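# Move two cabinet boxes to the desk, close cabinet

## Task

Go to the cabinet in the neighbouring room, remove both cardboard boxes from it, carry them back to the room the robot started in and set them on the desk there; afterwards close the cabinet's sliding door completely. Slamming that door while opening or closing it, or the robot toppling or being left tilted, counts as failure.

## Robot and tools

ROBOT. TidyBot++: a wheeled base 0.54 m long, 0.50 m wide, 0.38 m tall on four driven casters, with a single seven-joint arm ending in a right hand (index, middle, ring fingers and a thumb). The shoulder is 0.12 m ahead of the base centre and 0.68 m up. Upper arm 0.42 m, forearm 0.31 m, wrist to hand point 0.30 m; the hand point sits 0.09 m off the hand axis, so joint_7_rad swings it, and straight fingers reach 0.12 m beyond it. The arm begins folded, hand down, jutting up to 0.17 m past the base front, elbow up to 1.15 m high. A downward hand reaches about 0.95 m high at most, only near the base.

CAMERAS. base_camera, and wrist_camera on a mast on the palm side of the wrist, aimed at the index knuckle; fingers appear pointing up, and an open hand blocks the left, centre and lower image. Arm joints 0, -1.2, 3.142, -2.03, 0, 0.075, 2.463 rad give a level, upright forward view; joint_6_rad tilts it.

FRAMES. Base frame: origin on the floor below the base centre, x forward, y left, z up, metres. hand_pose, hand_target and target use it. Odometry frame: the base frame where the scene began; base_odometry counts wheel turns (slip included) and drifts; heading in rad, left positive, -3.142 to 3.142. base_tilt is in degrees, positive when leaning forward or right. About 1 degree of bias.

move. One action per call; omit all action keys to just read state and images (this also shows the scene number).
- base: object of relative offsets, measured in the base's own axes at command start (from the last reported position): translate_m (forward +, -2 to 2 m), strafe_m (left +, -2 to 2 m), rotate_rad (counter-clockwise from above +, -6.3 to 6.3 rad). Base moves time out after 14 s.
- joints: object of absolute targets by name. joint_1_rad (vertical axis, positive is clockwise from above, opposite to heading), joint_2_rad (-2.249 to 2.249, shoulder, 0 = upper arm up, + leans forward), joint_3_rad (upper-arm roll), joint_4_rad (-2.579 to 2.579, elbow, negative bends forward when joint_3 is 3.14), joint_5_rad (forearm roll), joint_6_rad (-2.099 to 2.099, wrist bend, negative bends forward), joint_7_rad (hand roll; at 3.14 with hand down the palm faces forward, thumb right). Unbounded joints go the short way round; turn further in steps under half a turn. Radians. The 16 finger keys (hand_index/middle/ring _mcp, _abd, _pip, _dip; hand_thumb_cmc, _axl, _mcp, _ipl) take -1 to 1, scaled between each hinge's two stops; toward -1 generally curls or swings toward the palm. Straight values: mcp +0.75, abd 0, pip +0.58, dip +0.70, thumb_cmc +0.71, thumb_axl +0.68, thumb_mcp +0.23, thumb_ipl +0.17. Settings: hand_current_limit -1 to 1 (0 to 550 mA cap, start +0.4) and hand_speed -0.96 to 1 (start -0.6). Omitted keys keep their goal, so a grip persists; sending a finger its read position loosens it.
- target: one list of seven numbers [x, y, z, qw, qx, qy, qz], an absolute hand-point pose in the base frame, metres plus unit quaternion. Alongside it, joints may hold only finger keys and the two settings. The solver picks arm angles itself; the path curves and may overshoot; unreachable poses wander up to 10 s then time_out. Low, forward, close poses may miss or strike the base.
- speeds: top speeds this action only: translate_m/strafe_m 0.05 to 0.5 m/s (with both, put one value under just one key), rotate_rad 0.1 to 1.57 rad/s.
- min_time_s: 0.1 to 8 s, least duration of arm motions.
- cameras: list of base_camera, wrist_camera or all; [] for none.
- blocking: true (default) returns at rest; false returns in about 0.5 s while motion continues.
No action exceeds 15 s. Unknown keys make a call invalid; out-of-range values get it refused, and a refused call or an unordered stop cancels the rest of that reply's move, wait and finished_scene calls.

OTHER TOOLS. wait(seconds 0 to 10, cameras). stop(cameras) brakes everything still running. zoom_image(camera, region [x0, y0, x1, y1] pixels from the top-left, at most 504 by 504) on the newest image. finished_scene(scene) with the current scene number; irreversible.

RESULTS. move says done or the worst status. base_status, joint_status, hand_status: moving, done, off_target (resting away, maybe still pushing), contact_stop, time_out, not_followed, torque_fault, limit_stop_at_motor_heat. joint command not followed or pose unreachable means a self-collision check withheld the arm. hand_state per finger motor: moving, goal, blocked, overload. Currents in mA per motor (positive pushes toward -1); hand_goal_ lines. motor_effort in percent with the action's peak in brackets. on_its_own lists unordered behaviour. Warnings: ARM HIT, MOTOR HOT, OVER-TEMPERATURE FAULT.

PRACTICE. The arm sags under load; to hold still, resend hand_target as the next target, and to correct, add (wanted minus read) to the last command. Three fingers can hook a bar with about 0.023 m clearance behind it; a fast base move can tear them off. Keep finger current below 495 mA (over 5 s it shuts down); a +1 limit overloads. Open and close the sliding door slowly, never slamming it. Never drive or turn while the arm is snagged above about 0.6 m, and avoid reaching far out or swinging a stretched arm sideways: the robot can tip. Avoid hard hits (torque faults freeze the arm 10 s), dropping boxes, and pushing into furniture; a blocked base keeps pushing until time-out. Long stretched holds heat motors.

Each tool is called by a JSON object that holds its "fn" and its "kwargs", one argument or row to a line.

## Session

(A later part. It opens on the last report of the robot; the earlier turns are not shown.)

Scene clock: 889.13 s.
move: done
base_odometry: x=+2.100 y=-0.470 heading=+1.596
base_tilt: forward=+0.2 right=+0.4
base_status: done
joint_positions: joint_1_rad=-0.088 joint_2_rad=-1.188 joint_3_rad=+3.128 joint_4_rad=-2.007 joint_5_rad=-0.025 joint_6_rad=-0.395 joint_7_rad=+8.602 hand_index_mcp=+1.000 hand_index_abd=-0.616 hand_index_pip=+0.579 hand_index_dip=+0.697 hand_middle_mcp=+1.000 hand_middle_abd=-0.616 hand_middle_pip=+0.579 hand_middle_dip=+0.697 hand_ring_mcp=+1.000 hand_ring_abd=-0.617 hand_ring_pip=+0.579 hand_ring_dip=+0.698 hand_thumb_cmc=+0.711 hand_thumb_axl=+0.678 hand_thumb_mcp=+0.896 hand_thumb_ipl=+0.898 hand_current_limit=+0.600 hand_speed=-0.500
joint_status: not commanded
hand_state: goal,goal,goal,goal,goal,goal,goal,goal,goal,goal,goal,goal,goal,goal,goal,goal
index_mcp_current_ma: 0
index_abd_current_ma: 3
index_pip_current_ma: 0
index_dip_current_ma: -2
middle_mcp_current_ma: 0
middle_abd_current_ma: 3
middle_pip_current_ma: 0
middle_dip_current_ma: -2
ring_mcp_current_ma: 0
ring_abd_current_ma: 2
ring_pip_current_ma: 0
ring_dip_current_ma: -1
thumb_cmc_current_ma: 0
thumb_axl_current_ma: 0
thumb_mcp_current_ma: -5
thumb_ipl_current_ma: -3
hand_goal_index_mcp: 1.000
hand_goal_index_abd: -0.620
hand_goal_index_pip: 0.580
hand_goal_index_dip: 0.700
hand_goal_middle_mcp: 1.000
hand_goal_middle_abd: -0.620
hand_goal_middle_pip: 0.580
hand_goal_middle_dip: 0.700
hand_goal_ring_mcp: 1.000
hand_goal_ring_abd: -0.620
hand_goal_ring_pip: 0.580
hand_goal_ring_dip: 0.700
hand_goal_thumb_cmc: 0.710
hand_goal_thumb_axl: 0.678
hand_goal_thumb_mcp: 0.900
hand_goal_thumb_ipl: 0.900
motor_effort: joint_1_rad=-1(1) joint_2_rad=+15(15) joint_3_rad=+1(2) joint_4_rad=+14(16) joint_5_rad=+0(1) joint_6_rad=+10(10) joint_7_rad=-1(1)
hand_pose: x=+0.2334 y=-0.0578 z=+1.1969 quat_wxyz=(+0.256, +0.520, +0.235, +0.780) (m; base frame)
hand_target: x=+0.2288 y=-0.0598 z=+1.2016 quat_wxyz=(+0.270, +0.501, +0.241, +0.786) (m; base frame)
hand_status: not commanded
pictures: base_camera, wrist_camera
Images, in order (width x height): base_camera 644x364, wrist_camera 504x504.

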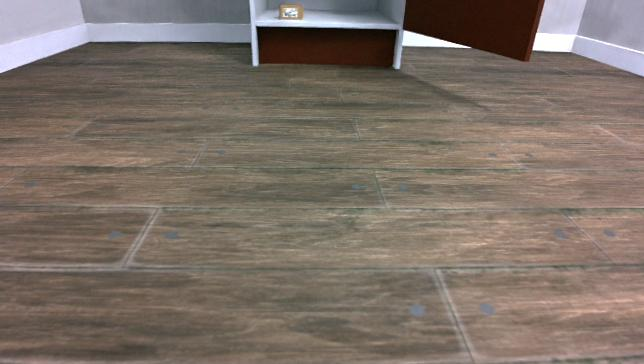

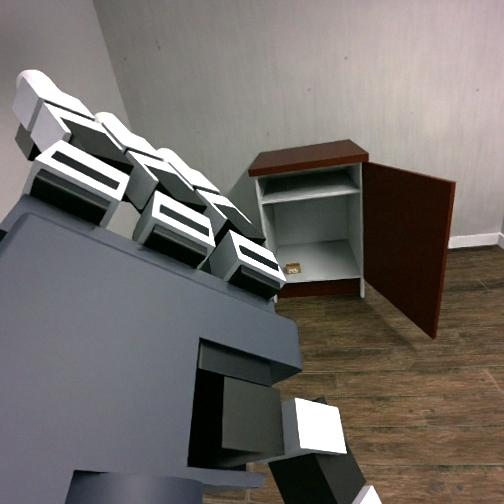

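{"fn": "move", "kwargs": {
  "base": {"translate_m": 0.6, "strafe_m": 0.05, "rotate_rad": -0.01},
  "joints": {"joint_1_rad": 0, "joint_2_rad": 0, "joint_3_rad": 3.135, "joint_4_rad": -2.03, "joint_5_rad": -0.05, "joint_6_rad": 0.8, "joint_7_rad": -0.07, "hand_index_mcp": 0.75, "hand_middle_mcp": 0.75, "hand_ring_mcp": 0.75, "hand_index_abd": 0, "hand_middle_abd": 0, "hand_ring_abd": 0, "hand_index_pip": 0.23, "hand_middle_pip": 0.23, "hand_ring_pip": 0.58, "hand_index_dip": 0.352, "hand_middle_dip": 0.352, "hand_ring_dip": 0.7, "hand_thumb_cmc": -0.571, "hand_thumb_mcp": 0.23, "hand_thumb_ipl": 0.17},
  "speeds": {"translate_m": 0.3},
  "min_time_s": 3
}}

{"fn": "move", "kwargs": {
  "joints": {"joint_1_rad": 0, "joint_2_rad": 1.442, "joint_4_rad": -1.341, "joint_6_rad": 0.97},
  "min_time_s": 3,
  "cameras": ["base_camera"]
}}

{"fn": "zoom_image", "kwargs": {
  "camera": "base_camera",
  "region": [150, 0, 450, 150]
}}

Scene clock: 912.73 s.
move: done
base_odometry: x=+2.035 y=+0.129 heading=+1.587
base_tilt: forward=+0.1 right=+0.4
base_status: done
joint_positions: joint_1_rad=-0.017 joint_2_rad=-0.016 joint_3_rad=+3.128 joint_4_rad=-2.007 joint_5_rad=-0.025 joint_6_rad=+0.750 joint_7_rad=+6.286 hand_index_mcp=+0.744 hand_index_abd=+0.001 hand_index_pip=+0.230 hand_index_dip=+0.355 hand_middle_mcp=+0.743 hand_middle_abd=+0.001 hand_middle_pip=+0.230 hand_middle_dip=+0.355 hand_ring_mcp=+0.742 hand_ring_abd=+0.001 hand_ring_pip=+0.580 hand_ring_dip=+0.698 hand_thumb_cmc=-0.568 hand_thumb_axl=+0.677 hand_thumb_mcp=+0.234 hand_thumb_ipl=+0.173 hand_current_limit=+0.600 hand_speed=-0.500
joint_status: all done
hand_state: goal,goal,goal,goal,goal,goal,goal,goal,goal,goal,goal,goal,goal,goal,goal,goal
index_mcp_current_ma: -8
index_abd_current_ma: 0
index_pip_current_ma: 0
index_dip_current_ma: 2
middle_mcp_current_ma: -8
middle_abd_current_ma: 0
middle_pip_current_ma: 0
middle_dip_current_ma: 2
ring_mcp_current_ma: -10
ring_abd_current_ma: 1
ring_pip_current_ma: 0
ring_dip_current_ma: -1
thumb_cmc_current_ma: 2
thumb_axl_current_ma: 0
thumb_mcp_current_ma: 4
thumb_ipl_current_ma: 3
hand_goal_index_mcp: 0.750
hand_goal_index_abd: 0.000
hand_goal_index_pip: 0.230
hand_goal_index_dip: 0.352
hand_goal_middle_mcp: 0.750
hand_goal_middle_abd: 0.000
hand_goal_middle_pip: 0.230
hand_goal_middle_dip: 0.352
hand_goal_ring_mcp: 0.750
hand_goal_ring_abd: 0.000
hand_goal_ring_pip: 0.580
hand_goal_ring_dip: 0.700
hand_goal_thumb_cmc: -0.570
hand_goal_thumb_axl: 0.678
hand_goal_thumb_mcp: 0.230
hand_goal_thumb_ipl: 0.170
motor_effort: joint_1_rad=+0(1) joint_2_rad=-16(18) joint_3_rad=+0(3) joint_4_rad=+16(19) joint_5_rad=+0(1) joint_6_rad=+10(11) joint_7_rad=-1(2)
hand_pose: x=+0.7113 y=+0.0382 z=+0.9918 quat_wxyz=(-0.585, +0.409, -0.413, +0.566) (m; base frame)
hand_target: x=+0.7130 y=+0.0259 z=+0.9867 quat_wxyz=(-0.602, +0.377, -0.437, +0.552) (m; base frame)
hand_status: not commanded
pictures: none

Scene clock: 916.27 s.
move: done
base_odometry: x=+2.035 y=+0.129 heading=+1.587
base_tilt: forward=+0.2 right=+0.5
base_status: not commanded
joint_positions: joint_1_rad=-0.017 joint_2_rad=+1.416 joint_3_rad=+3.128 joint_4_rad=-1.360 joint_5_rad=-0.025 joint_6_rad=+0.922 joint_7_rad=+6.284 hand_index_mcp=+0.743 hand_index_abd=+0.001 hand_index_pip=+0.230 hand_index_dip=+0.355 hand_middle_mcp=+0.742 hand_middle_abd=+0.001 hand_middle_pip=+0.230 hand_middle_dip=+0.355 hand_ring_mcp=+0.741 hand_ring_abd=+0.001 hand_ring_pip=+0.580 hand_ring_dip=+0.698 hand_thumb_cmc=-0.568 hand_thumb_axl=+0.677 hand_thumb_mcp=+0.231 hand_thumb_ipl=+0.172 hand_current_limit=+0.600 hand_speed=-0.500
joint_status: all done
hand_state: goal,goal,goal,goal,goal,goal,goal,goal,goal,goal,goal,goal,goal,goal,goal,goal
index_mcp_current_ma: -9
index_abd_current_ma: 0
index_pip_current_ma: 0
index_dip_current_ma: 2
middle_mcp_current_ma: -10
middle_abd_current_ma: 0
middle_pip_current_ma: 0
middle_dip_current_ma: 2
ring_mcp_current_ma: -12
ring_abd_current_ma: 1
ring_pip_current_ma: 0
ring_dip_current_ma: -1
thumb_cmc_current_ma: 2
thumb_axl_current_ma: 0
thumb_mcp_current_ma: 1
thumb_ipl_current_ma: 2
hand_goal_index_mcp: 0.750
hand_goal_index_abd: 0.000
hand_goal_index_pip: 0.230
hand_goal_index_dip: 0.352
hand_goal_middle_mcp: 0.750
hand_goal_middle_abd: 0.000
hand_goal_middle_pip: 0.230
hand_goal_middle_dip: 0.352
hand_goal_ring_mcp: 0.750
hand_goal_ring_abd: 0.000
hand_goal_ring_pip: 0.580
hand_goal_ring_dip: 0.700
hand_goal_thumb_cmc: -0.570
hand_goal_thumb_axl: 0.678
hand_goal_thumb_mcp: 0.230
hand_goal_thumb_ipl: 0.170
motor_effort: joint_1_rad=+0(1) joint_2_rad=-39(42) joint_3_rad=+0(1) joint_4_rad=+9(18) joint_5_rad=+0(0) joint_6_rad=+9(11) joint_7_rad=-1(1)
hand_pose: x=+0.9127 y=+0.0394 z=+0.2881 quat_wxyz=(-0.429, +0.560, -0.571, +0.419) (m; base frame)
hand_target: x=+0.9204 y=+0.0231 z=+0.2890 quat_wxyz=(-0.447, +0.518, -0.593, +0.424) (m; base frame)
hand_status: not commanded
pictures: base_camera
Images, in order (width x height): base_camera 644x364.

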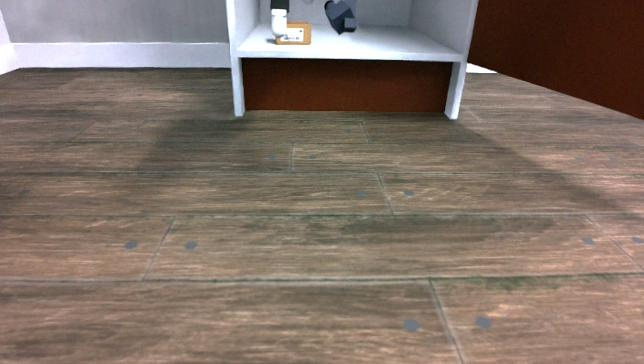

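Scaled by 1.680.

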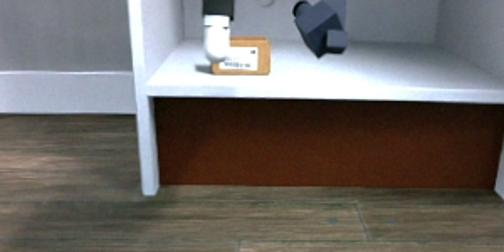

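{"fn": "move", "kwargs": {
  "base": {"translate_m": 0.3, "strafe_m": 0.015},
  "speeds": {"translate_m": 0.25}
}}

{"fn": "move", "kwargs": {
  "joints": {"joint_2_rad": 1.61, "joint_4_rad": -1.15, "joint_6_rad": 1.03},
  "min_time_s": 2.5,
  "cameras": ["base_camera"]
}}

{"fn": "zoom_image", "kwargs": {
  "camera": "base_camera",
  "region": [200, 0, 440, 150]
}}

Scene clock: 925.53 s.
move: done
base_odometry: x=+2.015 y=+0.428 heading=+1.587
base_tilt: forward=+0.2 right=+0.4
base_status: done
joint_positions: joint_1_rad=-0.016 joint_2_rad=+1.416 joint_3_rad=+3.128 joint_4_rad=-1.355 joint_5_rad=-0.025 joint_6_rad=+0.924 joint_7_rad=+6.284 hand_index_mcp=+0.743 hand_index_abd=+0.001 hand_index_pip=+0.230 hand_index_dip=+0.355 hand_middle_mcp=+0.742 hand_middle_abd=+0.001 hand_middle_pip=+0.230 hand_middle_dip=+0.355 hand_ring_mcp=+0.741 hand_ring_abd=+0.001 hand_ring_pip=+0.580 hand_ring_dip=+0.698 hand_thumb_cmc=-0.568 hand_thumb_axl=+0.677 hand_thumb_mcp=+0.231 hand_thumb_ipl=+0.172 hand_current_limit=+0.600 hand_speed=-0.500
joint_status: not commanded
hand_state: goal,goal,goal,goal,goal,goal,goal,goal,goal,goal,goal,goal,goal,goal,goal,goal
index_mcp_current_ma: -9
index_abd_current_ma: 0
index_pip_current_ma: 0
index_dip_current_ma: 2
middle_mcp_current_ma: -10
middle_abd_current_ma: 0
middle_pip_current_ma: 0
middle_dip_current_ma: 2
ring_mcp_current_ma: -12
ring_abd_current_ma: 1
ring_pip_current_ma: 0
ring_dip_current_ma: -1
thumb_cmc_current_ma: 1
thumb_axl_current_ma: 0
thumb_mcp_current_ma: 0
thumb_ipl_current_ma: 2
hand_goal_index_mcp: 0.750
hand_goal_index_abd: 0.000
hand_goal_index_pip: 0.230
hand_goal_index_dip: 0.352
hand_goal_middle_mcp: 0.750
hand_goal_middle_abd: 0.000
hand_goal_middle_pip: 0.230
hand_goal_middle_dip: 0.352
hand_goal_ring_mcp: 0.750
hand_goal_ring_abd: 0.000
hand_goal_ring_pip: 0.580
hand_goal_ring_dip: 0.700
hand_goal_thumb_cmc: -0.570
hand_goal_thumb_axl: 0.678
hand_goal_thumb_mcp: 0.230
hand_goal_thumb_ipl: 0.170
motor_effort: joint_1_rad=+0(1) joint_2_rad=-40(40) joint_3_rad=+0(2) joint_4_rad=+9(11) joint_5_rad=+0(0) joint_6_rad=+9(10) joint_7_rad=+0(1)
hand_pose: x=+0.9156 y=+0.0387 z=+0.2907 quat_wxyz=(-0.431, +0.558, -0.570, +0.422) (m; base frame)
hand_target: x=+0.9204 y=+0.0231 z=+0.2890 quat_wxyz=(-0.447, +0.518, -0.593, +0.424) (m; base frame)
hand_status: not commanded
pictures: none

Scene clock: 928.33 s.
move: done
base_odometry: x=+2.015 y=+0.428 heading=+1.587
base_tilt: forward=+0.2 right=+0.4
base_status: not commanded
joint_positions: joint_1_rad=-0.016 joint_2_rad=+1.569 joint_3_rad=+3.128 joint_4_rad=-1.170 joint_5_rad=-0.025 joint_6_rad=+0.981 joint_7_rad=+6.284 hand_index_mcp=+0.743 hand_index_abd=+0.001 hand_index_pip=+0.230 hand_index_dip=+0.355 hand_middle_mcp=+0.742 hand_middle_abd=+0.001 hand_middle_pip=+0.230 hand_middle_dip=+0.355 hand_ring_mcp=+0.741 hand_ring_abd=+0.001 hand_ring_pip=+0.580 hand_ring_dip=+0.698 hand_thumb_cmc=-0.568 hand_thumb_axl=+0.677 hand_thumb_mcp=+0.231 hand_thumb_ipl=+0.172 hand_current_limit=+0.600 hand_speed=-0.500
joint_status: all done
hand_state: goal,goal,goal,goal,goal,goal,goal,goal,goal,goal,goal,goal,goal,goal,goal,goal
index_mcp_current_ma: -9
index_abd_current_ma: 0
index_pip_current_ma: 0
index_dip_current_ma: 2
middle_mcp_current_ma: -10
middle_abd_current_ma: 0
middle_pip_current_ma: 0
middle_dip_current_ma: 2
ring_mcp_current_ma: -12
ring_abd_current_ma: 1
ring_pip_current_ma: 0
ring_dip_current_ma: -1
thumb_cmc_current_ma: 1
thumb_axl_current_ma: 0
thumb_mcp_current_ma: 0
thumb_ipl_current_ma: 2
hand_goal_index_mcp: 0.750
hand_goal_index_abd: 0.000
hand_goal_index_pip: 0.230
hand_goal_index_dip: 0.352
hand_goal_middle_mcp: 0.750
hand_goal_middle_abd: 0.000
hand_goal_middle_pip: 0.230
hand_goal_middle_dip: 0.352
hand_goal_ring_mcp: 0.750
hand_goal_ring_abd: 0.000
hand_goal_ring_pip: 0.580
hand_goal_ring_dip: 0.700
hand_goal_thumb_cmc: -0.570
hand_goal_thumb_axl: 0.678
hand_goal_thumb_mcp: 0.230
hand_goal_thumb_ipl: 0.170
motor_effort: joint_1_rad=+0(1) joint_2_rad=-40(41) joint_3_rad=+1(1) joint_4_rad=+11(11) joint_5_rad=+0(0) joint_6_rad=+10(11) joint_7_rad=-1(1)
hand_pose: x=+0.9432 y=+0.0377 z=+0.2542 quat_wxyz=(-0.455, +0.538, -0.551, +0.446) (m; base frame)
hand_target: x=+0.9421 y=+0.0218 z=+0.2443 quat_wxyz=(-0.470, +0.500, -0.574, +0.446) (m; base frame)
hand_status: not commanded
pictures: base_camera
Images, in order (width x height): base_camera 644x364.

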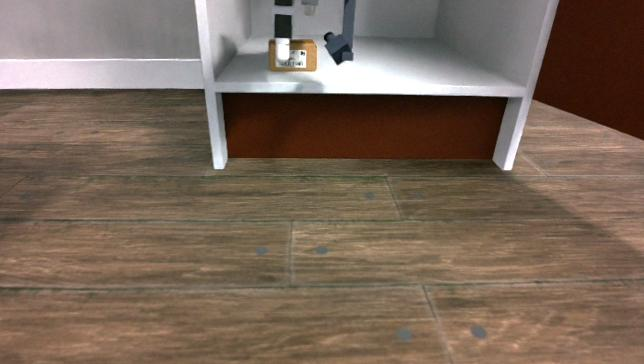

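Scaled by 2.100.

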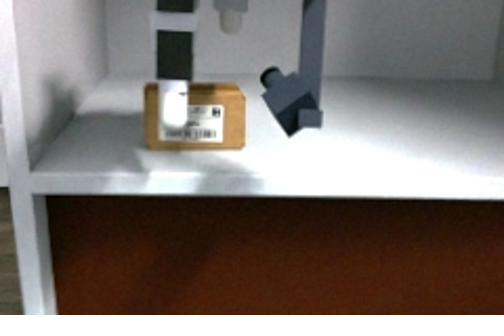

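{"fn": "move", "kwargs": {
  "joints": {"joint_2_rad": 1.66, "joint_4_rad": -1.15, "joint_6_rad": 1.04},
  "min_time_s": 1.5
}}

{"fn": "move", "kwargs": {
  "base": {"translate_m": 0.1, "strafe_m": 0.003},
  "speeds": {"translate_m": 0.12},
  "cameras": ["base_camera"]
}}

{"fn": "zoom_image", "kwargs": {
  "camera": "base_camera",
  "region": [200, 0, 440, 150]
}}

Scene clock: 935.37 s.
move: done
base_odometry: x=+2.015 y=+0.428 heading=+1.587
base_tilt: forward=+0.2 right=+0.4
base_status: not commanded
joint_positions: joint_1_rad=-0.016 joint_2_rad=+1.619 joint_3_rad=+3.128 joint_4_rad=-1.169 joint_5_rad=-0.025 joint_6_rad=+0.992 joint_7_rad=+6.284 hand_index_mcp=+0.743 hand_index_abd=+0.001 hand_index_pip=+0.230 hand_index_dip=+0.355 hand_middle_mcp=+0.744 hand_middle_abd=+0.001 hand_middle_pip=+0.230 hand_middle_dip=+0.355 hand_ring_mcp=+0.741 hand_ring_abd=+0.001 hand_ring_pip=+0.580 hand_ring_dip=+0.698 hand_thumb_cmc=-0.568 hand_thumb_axl=+0.677 hand_thumb_mcp=+0.231 hand_thumb_ipl=+0.172 hand_current_limit=+0.600 hand_speed=-0.500
joint_status: all done
hand_state: goal,goal,goal,goal,goal,goal,goal,goal,goal,goal,goal,goal,goal,goal,goal,goal
index_mcp_current_ma: -9
index_abd_current_ma: 0
index_pip_current_ma: 0
index_dip_current_ma: 2
middle_mcp_current_ma: -8
middle_abd_current_ma: 0
middle_pip_current_ma: 0
middle_dip_current_ma: 2
ring_mcp_current_ma: -12
ring_abd_current_ma: 1
ring_pip_current_ma: 0
ring_dip_current_ma: -1
thumb_cmc_current_ma: 1
thumb_axl_current_ma: 0
thumb_mcp_current_ma: 0
thumb_ipl_current_ma: 2
hand_goal_index_mcp: 0.750
hand_goal_index_abd: 0.000
hand_goal_index_pip: 0.230
hand_goal_index_dip: 0.352
hand_goal_middle_mcp: 0.750
hand_goal_middle_abd: 0.000
hand_goal_middle_pip: 0.230
hand_goal_middle_dip: 0.352
hand_goal_ring_mcp: 0.750
hand_goal_ring_abd: 0.000
hand_goal_ring_pip: 0.580
hand_goal_ring_dip: 0.700
hand_goal_thumb_cmc: -0.570
hand_goal_thumb_axl: 0.678
hand_goal_thumb_mcp: 0.230
hand_goal_thumb_ipl: 0.170
motor_effort: joint_1_rad=+0(1) joint_2_rad=-39(41) joint_3_rad=+0(1) joint_4_rad=+10(11) joint_5_rad=+0(0) joint_6_rad=+9(11) joint_7_rad=-1(1)
hand_pose: x=+0.9229 y=+0.0373 z=+0.2171 quat_wxyz=(-0.445, +0.546, -0.560, +0.437) (m; base frame)
hand_target: x=+0.9206 y=+0.0217 z=+0.2065 quat_wxyz=(-0.459, +0.509, -0.583, +0.436) (m; base frame)
hand_status: not commanded
pictures: none

Scene clock: 936.80 s.
move: done
base_odometry: x=+2.010 y=+0.528 heading=+1.587
base_tilt: forward=+0.2 right=+0.4
base_status: done
joint_positions: joint_1_rad=-0.015 joint_2_rad=+1.623 joint_3_rad=+3.128 joint_4_rad=-1.164 joint_5_rad=-0.025 joint_6_rad=+0.993 joint_7_rad=+6.284 hand_index_mcp=+0.743 hand_index_abd=+0.001 hand_index_pip=+0.230 hand_index_dip=+0.355 hand_middle_mcp=+0.743 hand_middle_abd=+0.001 hand_middle_pip=+0.230 hand_middle_dip=+0.355 hand_ring_mcp=+0.741 hand_ring_abd=+0.001 hand_ring_pip=+0.580 hand_ring_dip=+0.698 hand_thumb_cmc=-0.568 hand_thumb_axl=+0.677 hand_thumb_mcp=+0.231 hand_thumb_ipl=+0.172 hand_current_limit=+0.600 hand_speed=-0.500
joint_status: not commanded
hand_state: goal,goal,goal,goal,goal,goal,goal,goal,goal,goal,goal,goal,goal,goal,goal,goal
index_mcp_current_ma: -9
index_abd_current_ma: 0
index_pip_current_ma: 0
index_dip_current_ma: 2
middle_mcp_current_ma: -9
middle_abd_current_ma: 0
middle_pip_current_ma: 0
middle_dip_current_ma: 2
ring_mcp_current_ma: -12
ring_abd_current_ma: 1
ring_pip_current_ma: 0
ring_dip_current_ma: -1
thumb_cmc_current_ma: 1
thumb_axl_current_ma: 0
thumb_mcp_current_ma: 0
thumb_ipl_current_ma: 2
hand_goal_index_mcp: 0.750
hand_goal_index_abd: 0.000
hand_goal_index_pip: 0.230
hand_goal_index_dip: 0.352
hand_goal_middle_mcp: 0.750
hand_goal_middle_abd: 0.000
hand_goal_middle_pip: 0.230
hand_goal_middle_dip: 0.352
hand_goal_ring_mcp: 0.750
hand_goal_ring_abd: 0.000
hand_goal_ring_pip: 0.580
hand_goal_ring_dip: 0.700
hand_goal_thumb_cmc: -0.570
hand_goal_thumb_axl: 0.678
hand_goal_thumb_mcp: 0.230
hand_goal_thumb_ipl: 0.170
motor_effort: joint_1_rad=+0(1) joint_2_rad=-40(40) joint_3_rad=-1(1) joint_4_rad=+10(11) joint_5_rad=+0(0) joint_6_rad=+10(11) joint_7_rad=+0(1)
hand_pose: x=+0.9236 y=+0.0369 z=+0.2163 quat_wxyz=(-0.445, +0.546, -0.559, +0.437) (m; base frame)
hand_target: x=+0.9206 y=+0.0217 z=+0.2065 quat_wxyz=(-0.459, +0.509, -0.583, +0.436) (m; base frame)
hand_status: not commanded
pictures: base_camera
Images, in order (width x height): base_camera 644x364.

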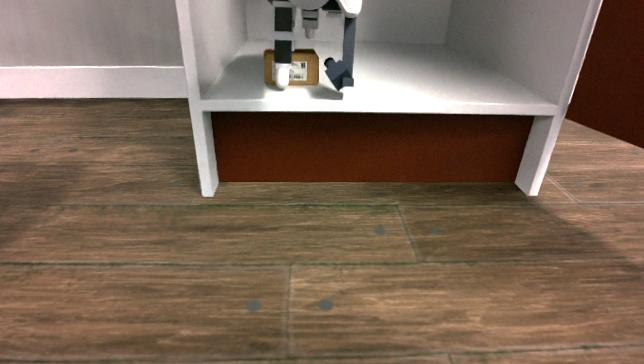

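Scaled by 2.100.

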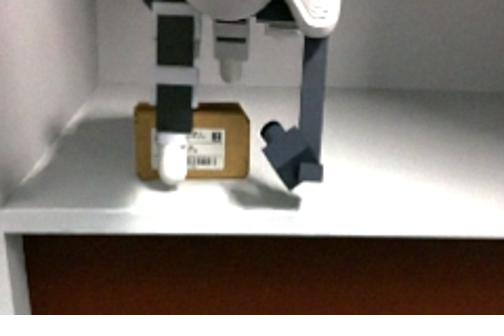

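{"fn": "move", "kwargs": {
  "base": {"translate_m": 0.035},
  "speeds": {"translate_m": 0.08},
  "cameras": ["base_camera", "wrist_camera"]
}}

{"fn": "zoom_image", "kwargs": {
  "camera": "base_camera",
  "region": [200, 0, 440, 150]
}}

Scene clock: 941.83 s.
move: done
base_odometry: x=+2.009 y=+0.564 heading=+1.587
base_tilt: forward=+0.2 right=+0.4
base_status: done
joint_positions: joint_1_rad=-0.015 joint_2_rad=+1.624 joint_3_rad=+3.128 joint_4_rad=-1.164 joint_5_rad=-0.025 joint_6_rad=+0.994 joint_7_rad=+6.284 hand_index_mcp=+0.743 hand_index_abd=+0.001 hand_index_pip=+0.230 hand_index_dip=+0.355 hand_middle_mcp=+0.743 hand_middle_abd=+0.001 hand_middle_pip=+0.230 hand_middle_dip=+0.355 hand_ring_mcp=+0.741 hand_ring_abd=+0.001 hand_ring_pip=+0.580 hand_ring_dip=+0.698 hand_thumb_cmc=-0.568 hand_thumb_axl=+0.677 hand_thumb_mcp=+0.231 hand_thumb_ipl=+0.172 hand_current_limit=+0.600 hand_speed=-0.500
joint_status: not commanded
hand_state: goal,goal,goal,goal,goal,goal,goal,goal,goal,goal,goal,goal,goal,goal,goal,goal
index_mcp_current_ma: -9
index_abd_current_ma: 0
index_pip_current_ma: 0
index_dip_current_ma: 2
middle_mcp_current_ma: -9
middle_abd_current_ma: 0
middle_pip_current_ma: 0
middle_dip_current_ma: 2
ring_mcp_current_ma: -12
ring_abd_current_ma: 1
ring_pip_current_ma: 0
ring_dip_current_ma: -1
thumb_cmc_current_ma: 1
thumb_axl_current_ma: 0
thumb_mcp_current_ma: 1
thumb_ipl_current_ma: 2
hand_goal_index_mcp: 0.750
hand_goal_index_abd: 0.000
hand_goal_index_pip: 0.230
hand_goal_index_dip: 0.352
hand_goal_middle_mcp: 0.750
hand_goal_middle_abd: 0.000
hand_goal_middle_pip: 0.230
hand_goal_middle_dip: 0.352
hand_goal_ring_mcp: 0.750
hand_goal_ring_abd: 0.000
hand_goal_ring_pip: 0.580
hand_goal_ring_dip: 0.700
hand_goal_thumb_cmc: -0.570
hand_goal_thumb_axl: 0.678
hand_goal_thumb_mcp: 0.230
hand_goal_thumb_ipl: 0.170
motor_effort: joint_1_rad=+0(1) joint_2_rad=-39(40) joint_3_rad=+0(1) joint_4_rad=+9(10) joint_5_rad=+0(0) joint_6_rad=+9(11) joint_7_rad=+0(1)
hand_pose: x=+0.9234 y=+0.0366 z=+0.2157 quat_wxyz=(-0.445, +0.546, -0.560, +0.437) (m; base frame)
hand_target: x=+0.9206 y=+0.0217 z=+0.2065 quat_wxyz=(-0.459, +0.509, -0.583, +0.436) (m; base frame)
hand_status: not commanded
pictures: base_camera, wrist_camera
Images, in order (width x height): base_camera 644x364, wrist_camera 504x504.

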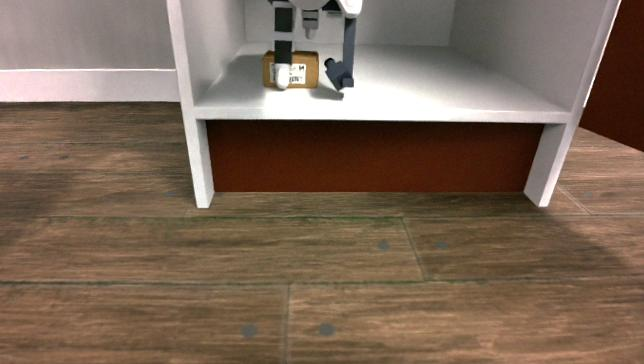

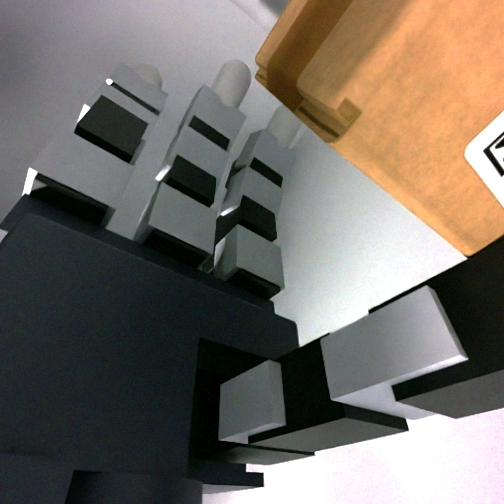

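Scaled by 2.100.

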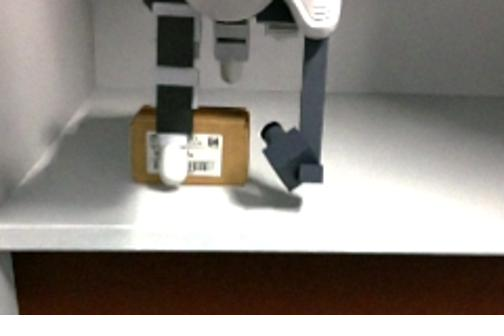

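{"fn": "move", "kwargs": {
  "base": {"translate_m": 0.018, "strafe_m": 0.006},
  "speeds": {"translate_m": 0.08},
  "cameras": ["base_camera", "wrist_camera"]
}}

{"fn": "zoom_image", "kwargs": {
  "camera": "base_camera",
  "region": [200, 0, 440, 150]
}}

Scene clock: 947.13 s.
move: done
base_odometry: x=+2.003 y=+0.582 heading=+1.587
base_tilt: forward=+0.2 right=+0.5
base_status: done
joint_positions: joint_1_rad=-0.013 joint_2_rad=+1.625 joint_3_rad=+3.128 joint_4_rad=-1.161 joint_5_rad=-0.025 joint_6_rad=+0.994 joint_7_rad=+6.284 hand_index_mcp=+0.743 hand_index_abd=+0.001 hand_index_pip=+0.230 hand_index_dip=+0.355 hand_middle_mcp=+0.743 hand_middle_abd=+0.001 hand_middle_pip=+0.230 hand_middle_dip=+0.355 hand_ring_mcp=+0.741 hand_ring_abd=+0.001 hand_ring_pip=+0.580 hand_ring_dip=+0.698 hand_thumb_cmc=-0.569 hand_thumb_axl=+0.677 hand_thumb_mcp=+0.232 hand_thumb_ipl=+0.172 hand_current_limit=+0.600 hand_speed=-0.500
joint_status: not commanded
hand_state: goal,goal,goal,goal,goal,goal,goal,goal,goal,goal,goal,goal,goal,goal,goal,goal
index_mcp_current_ma: -9
index_abd_current_ma: 0
index_pip_current_ma: 0
index_dip_current_ma: 2
middle_mcp_current_ma: -9
middle_abd_current_ma: 0
middle_pip_current_ma: 0
middle_dip_current_ma: 2
ring_mcp_current_ma: -12
ring_abd_current_ma: 1
ring_pip_current_ma: 0
ring_dip_current_ma: -1
thumb_cmc_current_ma: 1
thumb_axl_current_ma: 0
thumb_mcp_current_ma: 2
thumb_ipl_current_ma: 2
hand_goal_index_mcp: 0.750
hand_goal_index_abd: 0.000
hand_goal_index_pip: 0.230
hand_goal_index_dip: 0.352
hand_goal_middle_mcp: 0.750
hand_goal_middle_abd: 0.000
hand_goal_middle_pip: 0.230
hand_goal_middle_dip: 0.352
hand_goal_ring_mcp: 0.750
hand_goal_ring_abd: 0.000
hand_goal_ring_pip: 0.580
hand_goal_ring_dip: 0.700
hand_goal_thumb_cmc: -0.570
hand_goal_thumb_axl: 0.678
hand_goal_thumb_mcp: 0.230
hand_goal_thumb_ipl: 0.170
motor_effort: joint_1_rad=+0(2) joint_2_rad=-39(40) joint_3_rad=+0(1) joint_4_rad=+9(11) joint_5_rad=+0(0) joint_6_rad=+10(11) joint_7_rad=-1(1)
hand_pose: x=+0.9241 y=+0.0347 z=+0.2158 quat_wxyz=(-0.445, +0.544, -0.560, +0.438) (m; base frame)
hand_target: x=+0.9206 y=+0.0217 z=+0.2065 quat_wxyz=(-0.459, +0.509, -0.583, +0.436) (m; base frame)
hand_status: not commanded
pictures: base_camera, wrist_camera
Images, in order (width x height): base_camera 644x364, wrist_camera 504x504.

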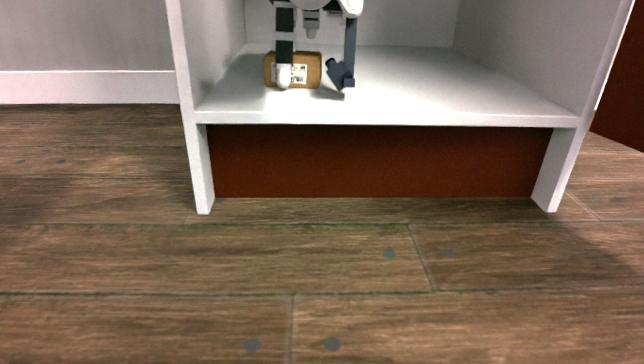

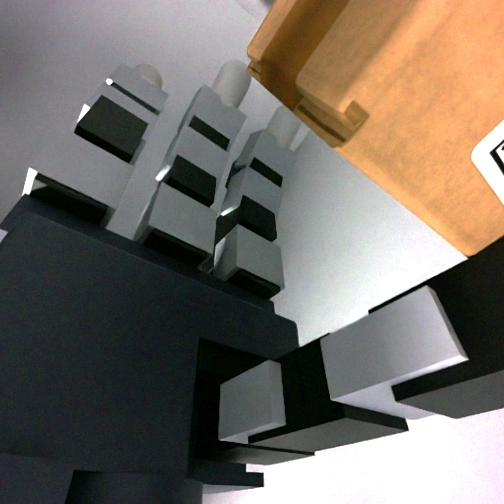

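Scaled by 2.100.

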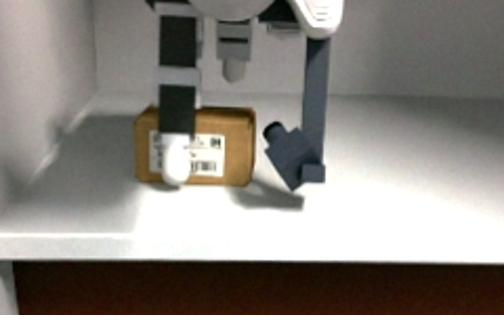

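{"fn": "move", "kwargs": {
  "joints": {"joint_2_rad": 1.615},
  "min_time_s": 1
}}

{"fn": "move", "kwargs": {
  "joints": {"hand_index_mcp": -0.05, "hand_middle_mcp": -0.05},
  "cameras": ["base_camera", "wrist_camera"]
}}

{"fn": "zoom_image", "kwargs": {
  "camera": "base_camera",
  "region": [200, 0, 440, 150]
}}

Scene clock: 953.97 s.
move: done
base_odometry: x=+2.003 y=+0.582 heading=+1.587
base_tilt: forward=+0.2 right=+0.4
base_status: not commanded
joint_positions: joint_1_rad=-0.013 joint_2_rad=+1.625 joint_3_rad=+3.128 joint_4_rad=-1.161 joint_5_rad=-0.025 joint_6_rad=+0.994 joint_7_rad=+6.284 hand_index_mcp=+0.743 hand_index_abd=+0.001 hand_index_pip=+0.230 hand_index_dip=+0.355 hand_middle_mcp=+0.743 hand_middle_abd=+0.001 hand_middle_pip=+0.230 hand_middle_dip=+0.355 hand_ring_mcp=+0.741 hand_ring_abd=+0.001 hand_ring_pip=+0.580 hand_ring_dip=+0.698 hand_thumb_cmc=-0.569 hand_thumb_axl=+0.677 hand_thumb_mcp=+0.232 hand_thumb_ipl=+0.172 hand_current_limit=+0.600 hand_speed=-0.500
joint_status: all done
hand_state: goal,goal,goal,goal,goal,goal,goal,goal,goal,goal,goal,goal,goal,goal,goal,goal
index_mcp_current_ma: -9
index_abd_current_ma: 0
index_pip_current_ma: 0
index_dip_current_ma: 2
middle_mcp_current_ma: -9
middle_abd_current_ma: 0
middle_pip_current_ma: 0
middle_dip_current_ma: 2
ring_mcp_current_ma: -12
ring_abd_current_ma: 1
ring_pip_current_ma: 0
ring_dip_current_ma: -1
thumb_cmc_current_ma: 1
thumb_axl_current_ma: 0
thumb_mcp_current_ma: 2
thumb_ipl_current_ma: 2
hand_goal_index_mcp: 0.750
hand_goal_index_abd: 0.000
hand_goal_index_pip: 0.230
hand_goal_index_dip: 0.352
hand_goal_middle_mcp: 0.750
hand_goal_middle_abd: 0.000
hand_goal_middle_pip: 0.230
hand_goal_middle_dip: 0.352
hand_goal_ring_mcp: 0.750
hand_goal_ring_abd: 0.000
hand_goal_ring_pip: 0.580
hand_goal_ring_dip: 0.700
hand_goal_thumb_cmc: -0.570
hand_goal_thumb_axl: 0.678
hand_goal_thumb_mcp: 0.230
hand_goal_thumb_ipl: 0.170
motor_effort: joint_1_rad=+1(1) joint_2_rad=-39(40) joint_3_rad=-1(1) joint_4_rad=+9(10) joint_5_rad=+0(0) joint_6_rad=+10(10) joint_7_rad=+0(1)
hand_pose: x=+0.9242 y=+0.0347 z=+0.2160 quat_wxyz=(-0.445, +0.544, -0.560, +0.438) (m; base frame)
hand_target: x=+0.9412 y=+0.0217 z=+0.2430 quat_wxyz=(-0.472, +0.499, -0.573, +0.448) (m; base frame)
hand_status: not commanded
pictures: none

Scene clock: 954.93 s.
move: done
base_odometry: x=+2.003 y=+0.582 heading=+1.587
base_tilt: forward=+0.1 right=+0.4
base_status: not commanded
joint_positions: joint_1_rad=-0.013 joint_2_rad=+1.621 joint_3_rad=+3.128 joint_4_rad=-1.161 joint_5_rad=-0.025 joint_6_rad=+1.000 joint_7_rad=+6.284 hand_index_mcp=-0.051 hand_index_abd=+0.001 hand_index_pip=+0.230 hand_index_dip=+0.355 hand_middle_mcp=-0.051 hand_middle_abd=+0.001 hand_middle_pip=+0.233 hand_middle_dip=+0.355 hand_ring_mcp=+0.741 hand_ring_abd=+0.001 hand_ring_pip=+0.580 hand_ring_dip=+0.698 hand_thumb_cmc=-0.569 hand_thumb_axl=+0.677 hand_thumb_mcp=+0.232 hand_thumb_ipl=+0.172 hand_current_limit=+0.600 hand_speed=-0.500
joint_status: all done
hand_state: goal,goal,goal,goal,goal,goal,goal,goal,goal,goal,goal,goal,goal,goal,goal,goal
index_mcp_current_ma: -1
index_abd_current_ma: 0
index_pip_current_ma: 0
index_dip_current_ma: 2
middle_mcp_current_ma: 0
middle_abd_current_ma: 0
middle_pip_current_ma: 2
middle_dip_current_ma: 3
ring_mcp_current_ma: -13
ring_abd_current_ma: 1
ring_pip_current_ma: 0
ring_dip_current_ma: -1
thumb_cmc_current_ma: 1
thumb_axl_current_ma: 0
thumb_mcp_current_ma: 2
thumb_ipl_current_ma: 2
hand_goal_index_mcp: -0.050
hand_goal_index_abd: 0.000
hand_goal_index_pip: 0.230
hand_goal_index_dip: 0.352
hand_goal_middle_mcp: -0.050
hand_goal_middle_abd: 0.000
hand_goal_middle_pip: 0.230
hand_goal_middle_dip: 0.352
hand_goal_ring_mcp: 0.750
hand_goal_ring_abd: 0.000
hand_goal_ring_pip: 0.580
hand_goal_ring_dip: 0.700
hand_goal_thumb_cmc: -0.570
hand_goal_thumb_axl: 0.678
hand_goal_thumb_mcp: 0.230
hand_goal_thumb_ipl: 0.170
motor_effort: joint_1_rad=+0(1) joint_2_rad=-40(40) joint_3_rad=+0(1) joint_4_rad=+10(10) joint_5_rad=+0(0) joint_6_rad=+10(10) joint_7_rad=-1(1)
hand_pose: x=+0.9269 y=+0.0347 z=+0.2207 quat_wxyz=(-0.448, +0.542, -0.558, +0.441) (m; base frame)
hand_target: x=+0.9412 y=+0.0217 z=+0.2430 quat_wxyz=(-0.472, +0.499, -0.573, +0.448) (m; base frame)
hand_status: not commanded
pictures: base_camera, wrist_camera
Images, in order (width x height): base_camera 644x364, wrist_camera 504x504.

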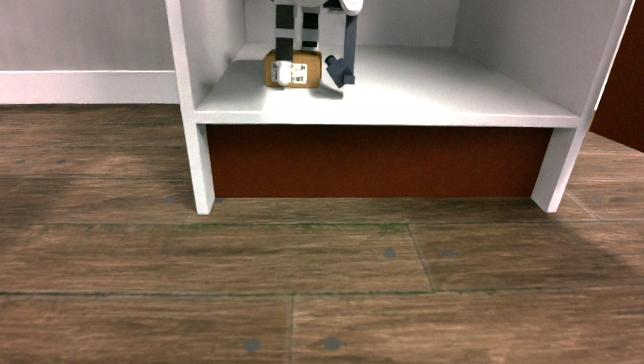

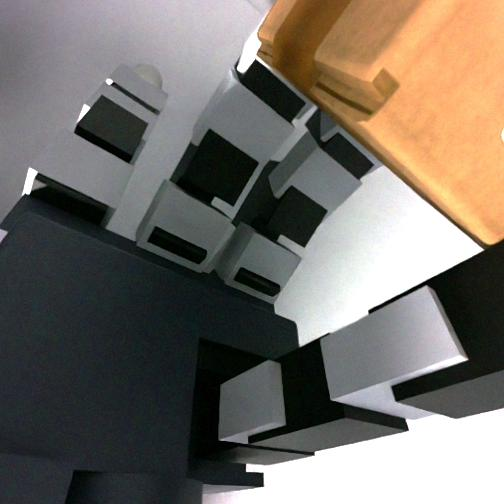

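Scaled by 2.100.

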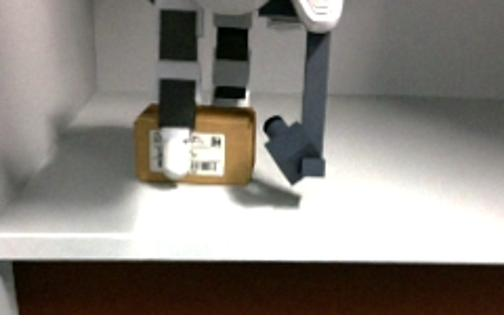

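{"fn": "move", "kwargs": {
  "joints": {"hand_index_mcp": -0.25, "hand_middle_mcp": -0.26}
}}

{"fn": "move", "kwargs": {
  "joints": {"hand_index_mcp": -0.28, "hand_middle_mcp": -0.29, "hand_thumb_mcp": 0.12},
  "cameras": ["base_camera", "wrist_camera"]
}}

{"fn": "zoom_image", "kwargs": {
  "camera": "base_camera",
  "region": [200, 0, 440, 150]
}}

Scene clock: 958.93 s.
move: off_target
base_odometry: x=+2.003 y=+0.582 heading=+1.587
base_tilt: forward=+0.2 right=+0.4
base_status: not commanded
joint_positions: joint_1_rad=-0.013 joint_2_rad=+1.621 joint_3_rad=+3.128 joint_4_rad=-1.161 joint_5_rad=-0.025 joint_6_rad=+1.001 joint_7_rad=+6.284 hand_index_mcp=-0.164 hand_index_abd=+0.002 hand_index_pip=+0.263 hand_index_dip=+0.367 hand_middle_mcp=-0.175 hand_middle_abd=+0.000 hand_middle_pip=+0.260 hand_middle_dip=+0.367 hand_ring_mcp=+0.741 hand_ring_abd=+0.001 hand_ring_pip=+0.580 hand_ring_dip=+0.698 hand_thumb_cmc=-0.571 hand_thumb_axl=+0.674 hand_thumb_mcp=+0.258 hand_thumb_ipl=+0.177 hand_current_limit=+0.600 hand_speed=-0.500
joint_status: hand_index_mcp off_target (ended at -0.164, target -0.250); hand_middle_mcp off_target (ended at -0.175, target -0.260)
hand_state: blocked,goal,blocked,goal,blocked,goal,blocked,goal,goal,goal,goal,goal,goal,goal,blocked,goal
index_mcp_current_ma: 275
index_abd_current_ma: 1
index_pip_current_ma: 68
index_dip_current_ma: 23
middle_mcp_current_ma: 268
middle_abd_current_ma: 0
middle_pip_current_ma: 59
middle_dip_current_ma: 22
ring_mcp_current_ma: -13
ring_abd_current_ma: 1
ring_pip_current_ma: 0
ring_dip_current_ma: -1
thumb_cmc_current_ma: 0
thumb_axl_current_ma: -4
thumb_mcp_current_ma: 76
thumb_ipl_current_ma: 11
hand_goal_index_mcp: -0.250
hand_goal_index_abd: 0.000
hand_goal_index_pip: 0.230
hand_goal_index_dip: 0.352
hand_goal_middle_mcp: -0.260
hand_goal_middle_abd: 0.000
hand_goal_middle_pip: 0.230
hand_goal_middle_dip: 0.352
hand_goal_ring_mcp: 0.750
hand_goal_ring_abd: 0.000
hand_goal_ring_pip: 0.580
hand_goal_ring_dip: 0.700
hand_goal_thumb_cmc: -0.570
hand_goal_thumb_axl: 0.678
hand_goal_thumb_mcp: 0.230
hand_goal_thumb_ipl: 0.170
motor_effort: joint_1_rad=+0(0) joint_2_rad=-39(39) joint_3_rad=+0(1) joint_4_rad=+9(9) joint_5_rad=+0(0) joint_6_rad=+9(10) joint_7_rad=-1(1)
hand_pose: x=+0.9272 y=+0.0347 z=+0.2212 quat_wxyz=(-0.448, +0.542, -0.557, +0.441) (m; base frame)
hand_target: x=+0.9412 y=+0.0217 z=+0.2430 quat_wxyz=(-0.472, +0.499, -0.573, +0.448) (m; base frame)
hand_status: not commanded
pictures: none

Scene clock: 959.50 s.
move: off_target
base_odometry: x=+2.003 y=+0.582 heading=+1.587
base_tilt: forward=+0.2 right=+0.4
base_status: not commanded
joint_positions: joint_1_rad=-0.013 joint_2_rad=+1.620 joint_3_rad=+3.128 joint_4_rad=-1.161 joint_5_rad=-0.025 joint_6_rad=+1.001 joint_7_rad=+6.283 hand_index_mcp=-0.173 hand_index_abd=+0.002 hand_index_pip=+0.272 hand_index_dip=+0.372 hand_middle_mcp=-0.184 hand_middle_abd=+0.000 hand_middle_pip=+0.268 hand_middle_dip=+0.371 hand_ring_mcp=+0.741 hand_ring_abd=+0.001 hand_ring_pip=+0.580 hand_ring_dip=+0.698 hand_thumb_cmc=-0.571 hand_thumb_axl=+0.672 hand_thumb_mcp=+0.253 hand_thumb_ipl=+0.182 hand_current_limit=+0.600 hand_speed=-0.500
joint_status: hand_index_mcp off_target (ended at -0.173, target -0.280); hand_middle_mcp off_target (ended at -0.184, target -0.290); hand_thumb_mcp off_target (ended at +0.253, target +0.120)
hand_state: blocked,goal,blocked,goal,blocked,goal,blocked,goal,goal,goal,goal,goal,goal,goal,blocked,goal
index_mcp_current_ma: 371
index_abd_current_ma: 1
index_pip_current_ma: 93
index_dip_current_ma: 33
middle_mcp_current_ma: 365
middle_abd_current_ma: 0
middle_pip_current_ma: 82
middle_dip_current_ma: 32
ring_mcp_current_ma: -13
ring_abd_current_ma: 1
ring_pip_current_ma: 0
ring_dip_current_ma: -1
thumb_cmc_current_ma: 0
thumb_axl_current_ma: -9
thumb_mcp_current_ma: 440
thumb_ipl_current_ma: 24
hand_goal_index_mcp: -0.280
hand_goal_index_abd: 0.000
hand_goal_index_pip: 0.230
hand_goal_index_dip: 0.352
hand_goal_middle_mcp: -0.290
hand_goal_middle_abd: 0.000
hand_goal_middle_pip: 0.230
hand_goal_middle_dip: 0.352
hand_goal_ring_mcp: 0.750
hand_goal_ring_abd: 0.000
hand_goal_ring_pip: 0.580
hand_goal_ring_dip: 0.700
hand_goal_thumb_cmc: -0.570
hand_goal_thumb_axl: 0.678
hand_goal_thumb_mcp: 0.120
hand_goal_thumb_ipl: 0.170
motor_effort: joint_1_rad=+0(0) joint_2_rad=-39(39) joint_3_rad=+0(1) joint_4_rad=+9(10) joint_5_rad=+0(0) joint_6_rad=+9(10) joint_7_rad=+0(1)
hand_pose: x=+0.9273 y=+0.0347 z=+0.2214 quat_wxyz=(-0.448, +0.542, -0.557, +0.441) (m; base frame)
hand_target: x=+0.9412 y=+0.0217 z=+0.2430 quat_wxyz=(-0.472, +0.499, -0.573, +0.448) (m; base frame)
hand_status: not commanded
pictures: base_camera, wrist_camera
Images, in order (width x height): base_camera 644x364, wrist_camera 504x504.

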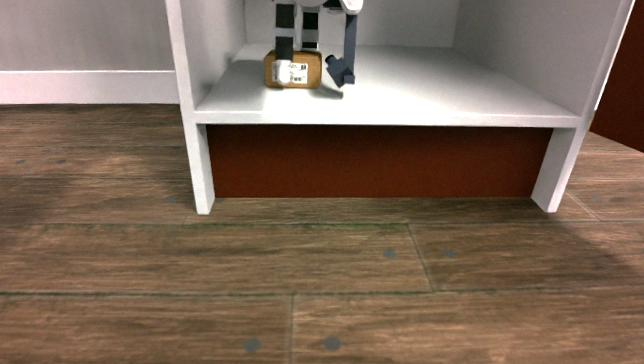

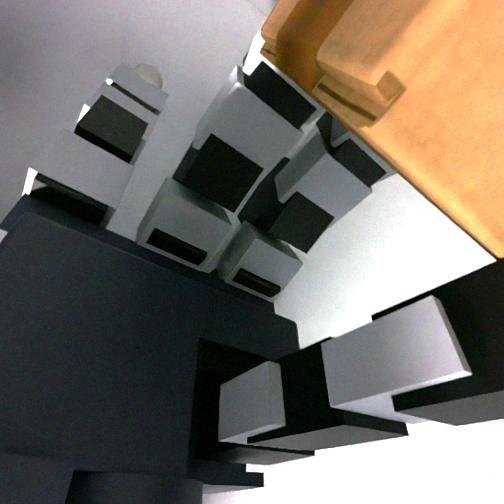

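Scaled by 2.100.

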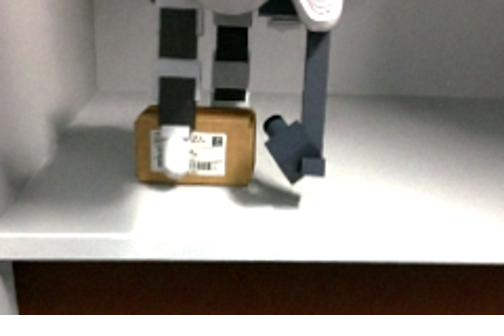

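Lift and back out.

{"fn": "move", "kwargs": {
  "joints": {"joint_2_rad": 1.54, "joint_4_rad": -1.245, "joint_6_rad": 1.0},
  "min_time_s": 2
}}

{"fn": "move", "kwargs": {
  "joints": {"joint_2_rad": 1.43, "joint_4_rad": -1.37, "joint_6_rad": 0.98},
  "min_time_s": 2,
  "cameras": ["base_camera", "wrist_camera"]
}}

{"fn": "move", "kwargs": {
  "base": {"translate_m": -0.5},
  "speeds": {"translate_m": 0.18},
  "cameras": ["base_camera"]
}}

Scene clock: 965.83 s.
move: done
base_odometry: x=+2.003 y=+0.582 heading=+1.587
base_tilt: forward=+0.2 right=+0.4
base_status: not commanded
joint_positions: joint_1_rad=-0.013 joint_2_rad=+1.561 joint_3_rad=+3.128 joint_4_rad=-1.224 joint_5_rad=-0.025 joint_6_rad=+1.001 joint_7_rad=+6.283 hand_index_mcp=-0.173 hand_index_abd=+0.001 hand_index_pip=+0.286 hand_index_dip=+0.381 hand_middle_mcp=-0.184 hand_middle_abd=+0.000 hand_middle_pip=+0.282 hand_middle_dip=+0.379 hand_ring_mcp=+0.741 hand_ring_abd=+0.001 hand_ring_pip=+0.580 hand_ring_dip=+0.698 hand_thumb_cmc=-0.571 hand_thumb_axl=+0.672 hand_thumb_mcp=+0.229 hand_thumb_ipl=+0.182 hand_current_limit=+0.600 hand_speed=-0.500
joint_status: all done
hand_state: blocked,goal,blocked,blocked,blocked,goal,blocked,blocked,goal,goal,goal,goal,goal,goal,blocked,goal
index_mcp_current_ma: 370
index_abd_current_ma: 1
index_pip_current_ma: 138
index_dip_current_ma: 55
middle_mcp_current_ma: 364
middle_abd_current_ma: 0
middle_pip_current_ma: 125
middle_dip_current_ma: 52
ring_mcp_current_ma: -13
ring_abd_current_ma: 1
ring_pip_current_ma: 0
ring_dip_current_ma: -1
thumb_cmc_current_ma: 0
thumb_axl_current_ma: -9
thumb_mcp_current_ma: 440
thumb_ipl_current_ma: 24
hand_goal_index_mcp: -0.280
hand_goal_index_abd: 0.000
hand_goal_index_pip: 0.230
hand_goal_index_dip: 0.352
hand_goal_middle_mcp: -0.290
hand_goal_middle_abd: 0.000
hand_goal_middle_pip: 0.230
hand_goal_middle_dip: 0.352
hand_goal_ring_mcp: 0.750
hand_goal_ring_abd: 0.000
hand_goal_ring_pip: 0.580
hand_goal_ring_dip: 0.700
hand_goal_thumb_cmc: -0.570
hand_goal_thumb_axl: 0.678
hand_goal_thumb_mcp: 0.120
hand_goal_thumb_ipl: 0.170
on_its_own: hand_thumb_mcp moved -0.023 toward your old target +0.120
motor_effort: joint_1_rad=-1(1) joint_2_rad=-40(42) joint_3_rad=+0(1) joint_4_rad=+10(11) joint_5_rad=+0(0) joint_6_rad=+9(11) joint_7_rad=-1(1)
hand_pose: x=+0.9264 y=+0.0351 z=+0.2453 quat_wxyz=(-0.448, +0.543, -0.558, +0.440) (m; base frame)
hand_target: x=+0.9273 y=+0.0224 z=+0.2554 quat_wxyz=(-0.455, +0.512, -0.587, +0.432) (m; base frame)
hand_status: not commanded
pictures: none

Scene clock: 968.13 s.
move: done
base_odometry: x=+2.003 y=+0.582 heading=+1.587
base_tilt: forward=+0.2 right=+0.4
base_status: not commanded
joint_positions: joint_1_rad=-0.013 joint_2_rad=+1.450 joint_3_rad=+3.128 joint_4_rad=-1.349 joint_5_rad=-0.025 joint_6_rad=+1.001 joint_7_rad=+6.283 hand_index_mcp=-0.173 hand_index_abd=+0.001 hand_index_pip=+0.286 hand_index_dip=+0.381 hand_middle_mcp=-0.184 hand_middle_abd=+0.000 hand_middle_pip=+0.282 hand_middle_dip=+0.380 hand_ring_mcp=+0.741 hand_ring_abd=+0.001 hand_ring_pip=+0.580 hand_ring_dip=+0.698 hand_thumb_cmc=-0.571 hand_thumb_axl=+0.672 hand_thumb_mcp=+0.229 hand_thumb_ipl=+0.182 hand_current_limit=+0.600 hand_speed=-0.500
joint_status: all done
hand_state: blocked,goal,blocked,blocked,blocked,goal,blocked,blocked,goal,goal,goal,goal,goal,goal,blocked,goal
index_mcp_current_ma: 370
index_abd_current_ma: 1
index_pip_current_ma: 139
index_dip_current_ma: 55
middle_mcp_current_ma: 364
middle_abd_current_ma: 0
middle_pip_current_ma: 125
middle_dip_current_ma: 53
ring_mcp_current_ma: -13
ring_abd_current_ma: 1
ring_pip_current_ma: 0
ring_dip_current_ma: -1
thumb_cmc_current_ma: 0
thumb_axl_current_ma: -9
thumb_mcp_current_ma: 440
thumb_ipl_current_ma: 24
hand_goal_index_mcp: -0.280
hand_goal_index_abd: 0.000
hand_goal_index_pip: 0.230
hand_goal_index_dip: 0.352
hand_goal_middle_mcp: -0.290
hand_goal_middle_abd: 0.000
hand_goal_middle_pip: 0.230
hand_goal_middle_dip: 0.352
hand_goal_ring_mcp: 0.750
hand_goal_ring_abd: 0.000
hand_goal_ring_pip: 0.580
hand_goal_ring_dip: 0.700
hand_goal_thumb_cmc: -0.570
hand_goal_thumb_axl: 0.678
hand_goal_thumb_mcp: 0.120
hand_goal_thumb_ipl: 0.170
motor_effort: joint_1_rad=+1(1) joint_2_rad=-40(42) joint_3_rad=+0(2) joint_4_rad=+10(11) joint_5_rad=+0(0) joint_6_rad=+10(11) joint_7_rad=-1(1)
hand_pose: x=+0.9171 y=+0.0355 z=+0.2866 quat_wxyz=(-0.444, +0.546, -0.561, +0.436) (m; base frame)
hand_target: x=+0.9136 y=+0.0230 z=+0.2903 quat_wxyz=(-0.445, +0.520, -0.595, +0.422) (m; base frame)
hand_status: not commanded
pictures: base_camera, wrist_camera
Images, in order (width x height): base_camera 644x364, wrist_camera 504x504.

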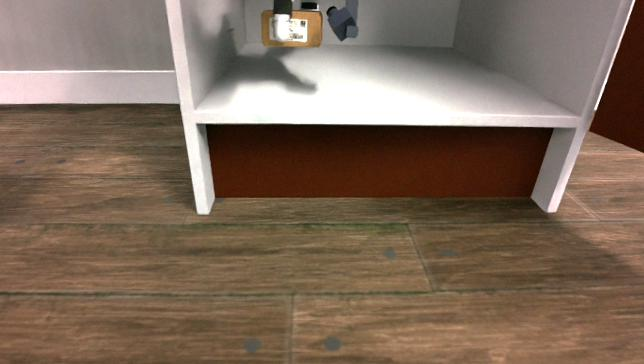

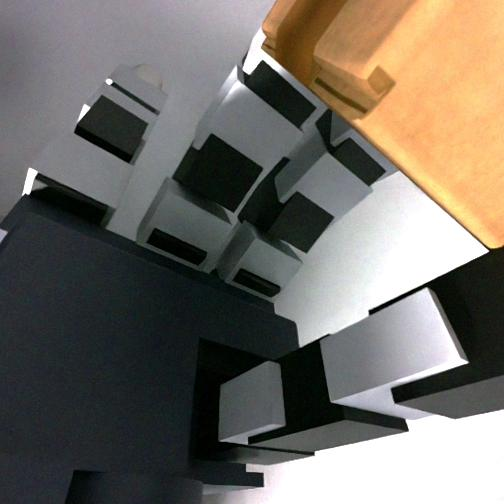

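Scene clock: 971.63 s.
move: done
base_odometry: x=+2.011 y=+0.082 heading=+1.587
base_tilt: forward=+0.2 right=+0.4
base_status: done
joint_positions: joint_1_rad=-0.010 joint_2_rad=+1.447 joint_3_rad=+3.128 joint_4_rad=-1.354 joint_5_rad=-0.025 joint_6_rad=+1.001 joint_7_rad=+6.283 hand_index_mcp=-0.173 hand_index_abd=+0.001 hand_index_pip=+0.287 hand_index_dip=+0.381 hand_middle_mcp=-0.184 hand_middle_abd=-0.001 hand_middle_pip=+0.283 hand_middle_dip=+0.380 hand_ring_mcp=+0.741 hand_ring_abd=+0.001 hand_ring_pip=+0.580 hand_ring_dip=+0.698 hand_thumb_cmc=-0.570 hand_thumb_axl=+0.671 hand_thumb_mcp=+0.228 hand_thumb_ipl=+0.182 hand_current_limit=+0.600 hand_speed=-0.500
joint_status: not commanded
hand_state: blocked,goal,blocked,blocked,blocked,goal,blocked,blocked,goal,goal,goal,goal,goal,goal,blocked,goal
index_mcp_current_ma: 370
index_abd_current_ma: 0
index_pip_current_ma: 142
index_dip_current_ma: 57
middle_mcp_current_ma: 364
middle_abd_current_ma: -1
middle_pip_current_ma: 128
middle_dip_current_ma: 54
ring_mcp_current_ma: -13
ring_abd_current_ma: 1
ring_pip_current_ma: 0
ring_dip_current_ma: -1
thumb_cmc_current_ma: 0
thumb_axl_current_ma: -9
thumb_mcp_current_ma: 440
thumb_ipl_current_ma: 25
hand_goal_index_mcp: -0.280
hand_goal_index_abd: 0.000
hand_goal_index_pip: 0.230
hand_goal_index_dip: 0.352
hand_goal_middle_mcp: -0.290
hand_goal_middle_abd: 0.000
hand_goal_middle_pip: 0.230
hand_goal_middle_dip: 0.352
hand_goal_ring_mcp: 0.750
hand_goal_ring_abd: 0.000
hand_goal_ring_pip: 0.580
hand_goal_ring_dip: 0.700
hand_goal_thumb_cmc: -0.570
hand_goal_thumb_axl: 0.678
hand_goal_thumb_mcp: 0.120
hand_goal_thumb_ipl: 0.170
motor_effort: joint_1_rad=+0(2) joint_2_rad=-40(41) joint_3_rad=-1(2) joint_4_rad=+9(10) joint_5_rad=+0(0) joint_6_rad=+10(11) joint_7_rad=-1(1)
hand_pose: x=+0.9160 y=+0.0333 z=+0.2870 quat_wxyz=(-0.443, +0.546, -0.562, +0.436) (m; base frame)
hand_target: x=+0.9136 y=+0.0230 z=+0.2903 quat_wxyz=(-0.445, +0.520, -0.595, +0.422) (m; base frame)
hand_status: not commanded
pictures: base_camera
Images, in order (width x height): base_camera 644x364.

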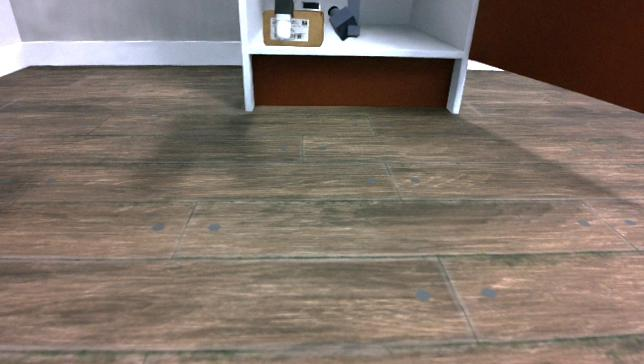

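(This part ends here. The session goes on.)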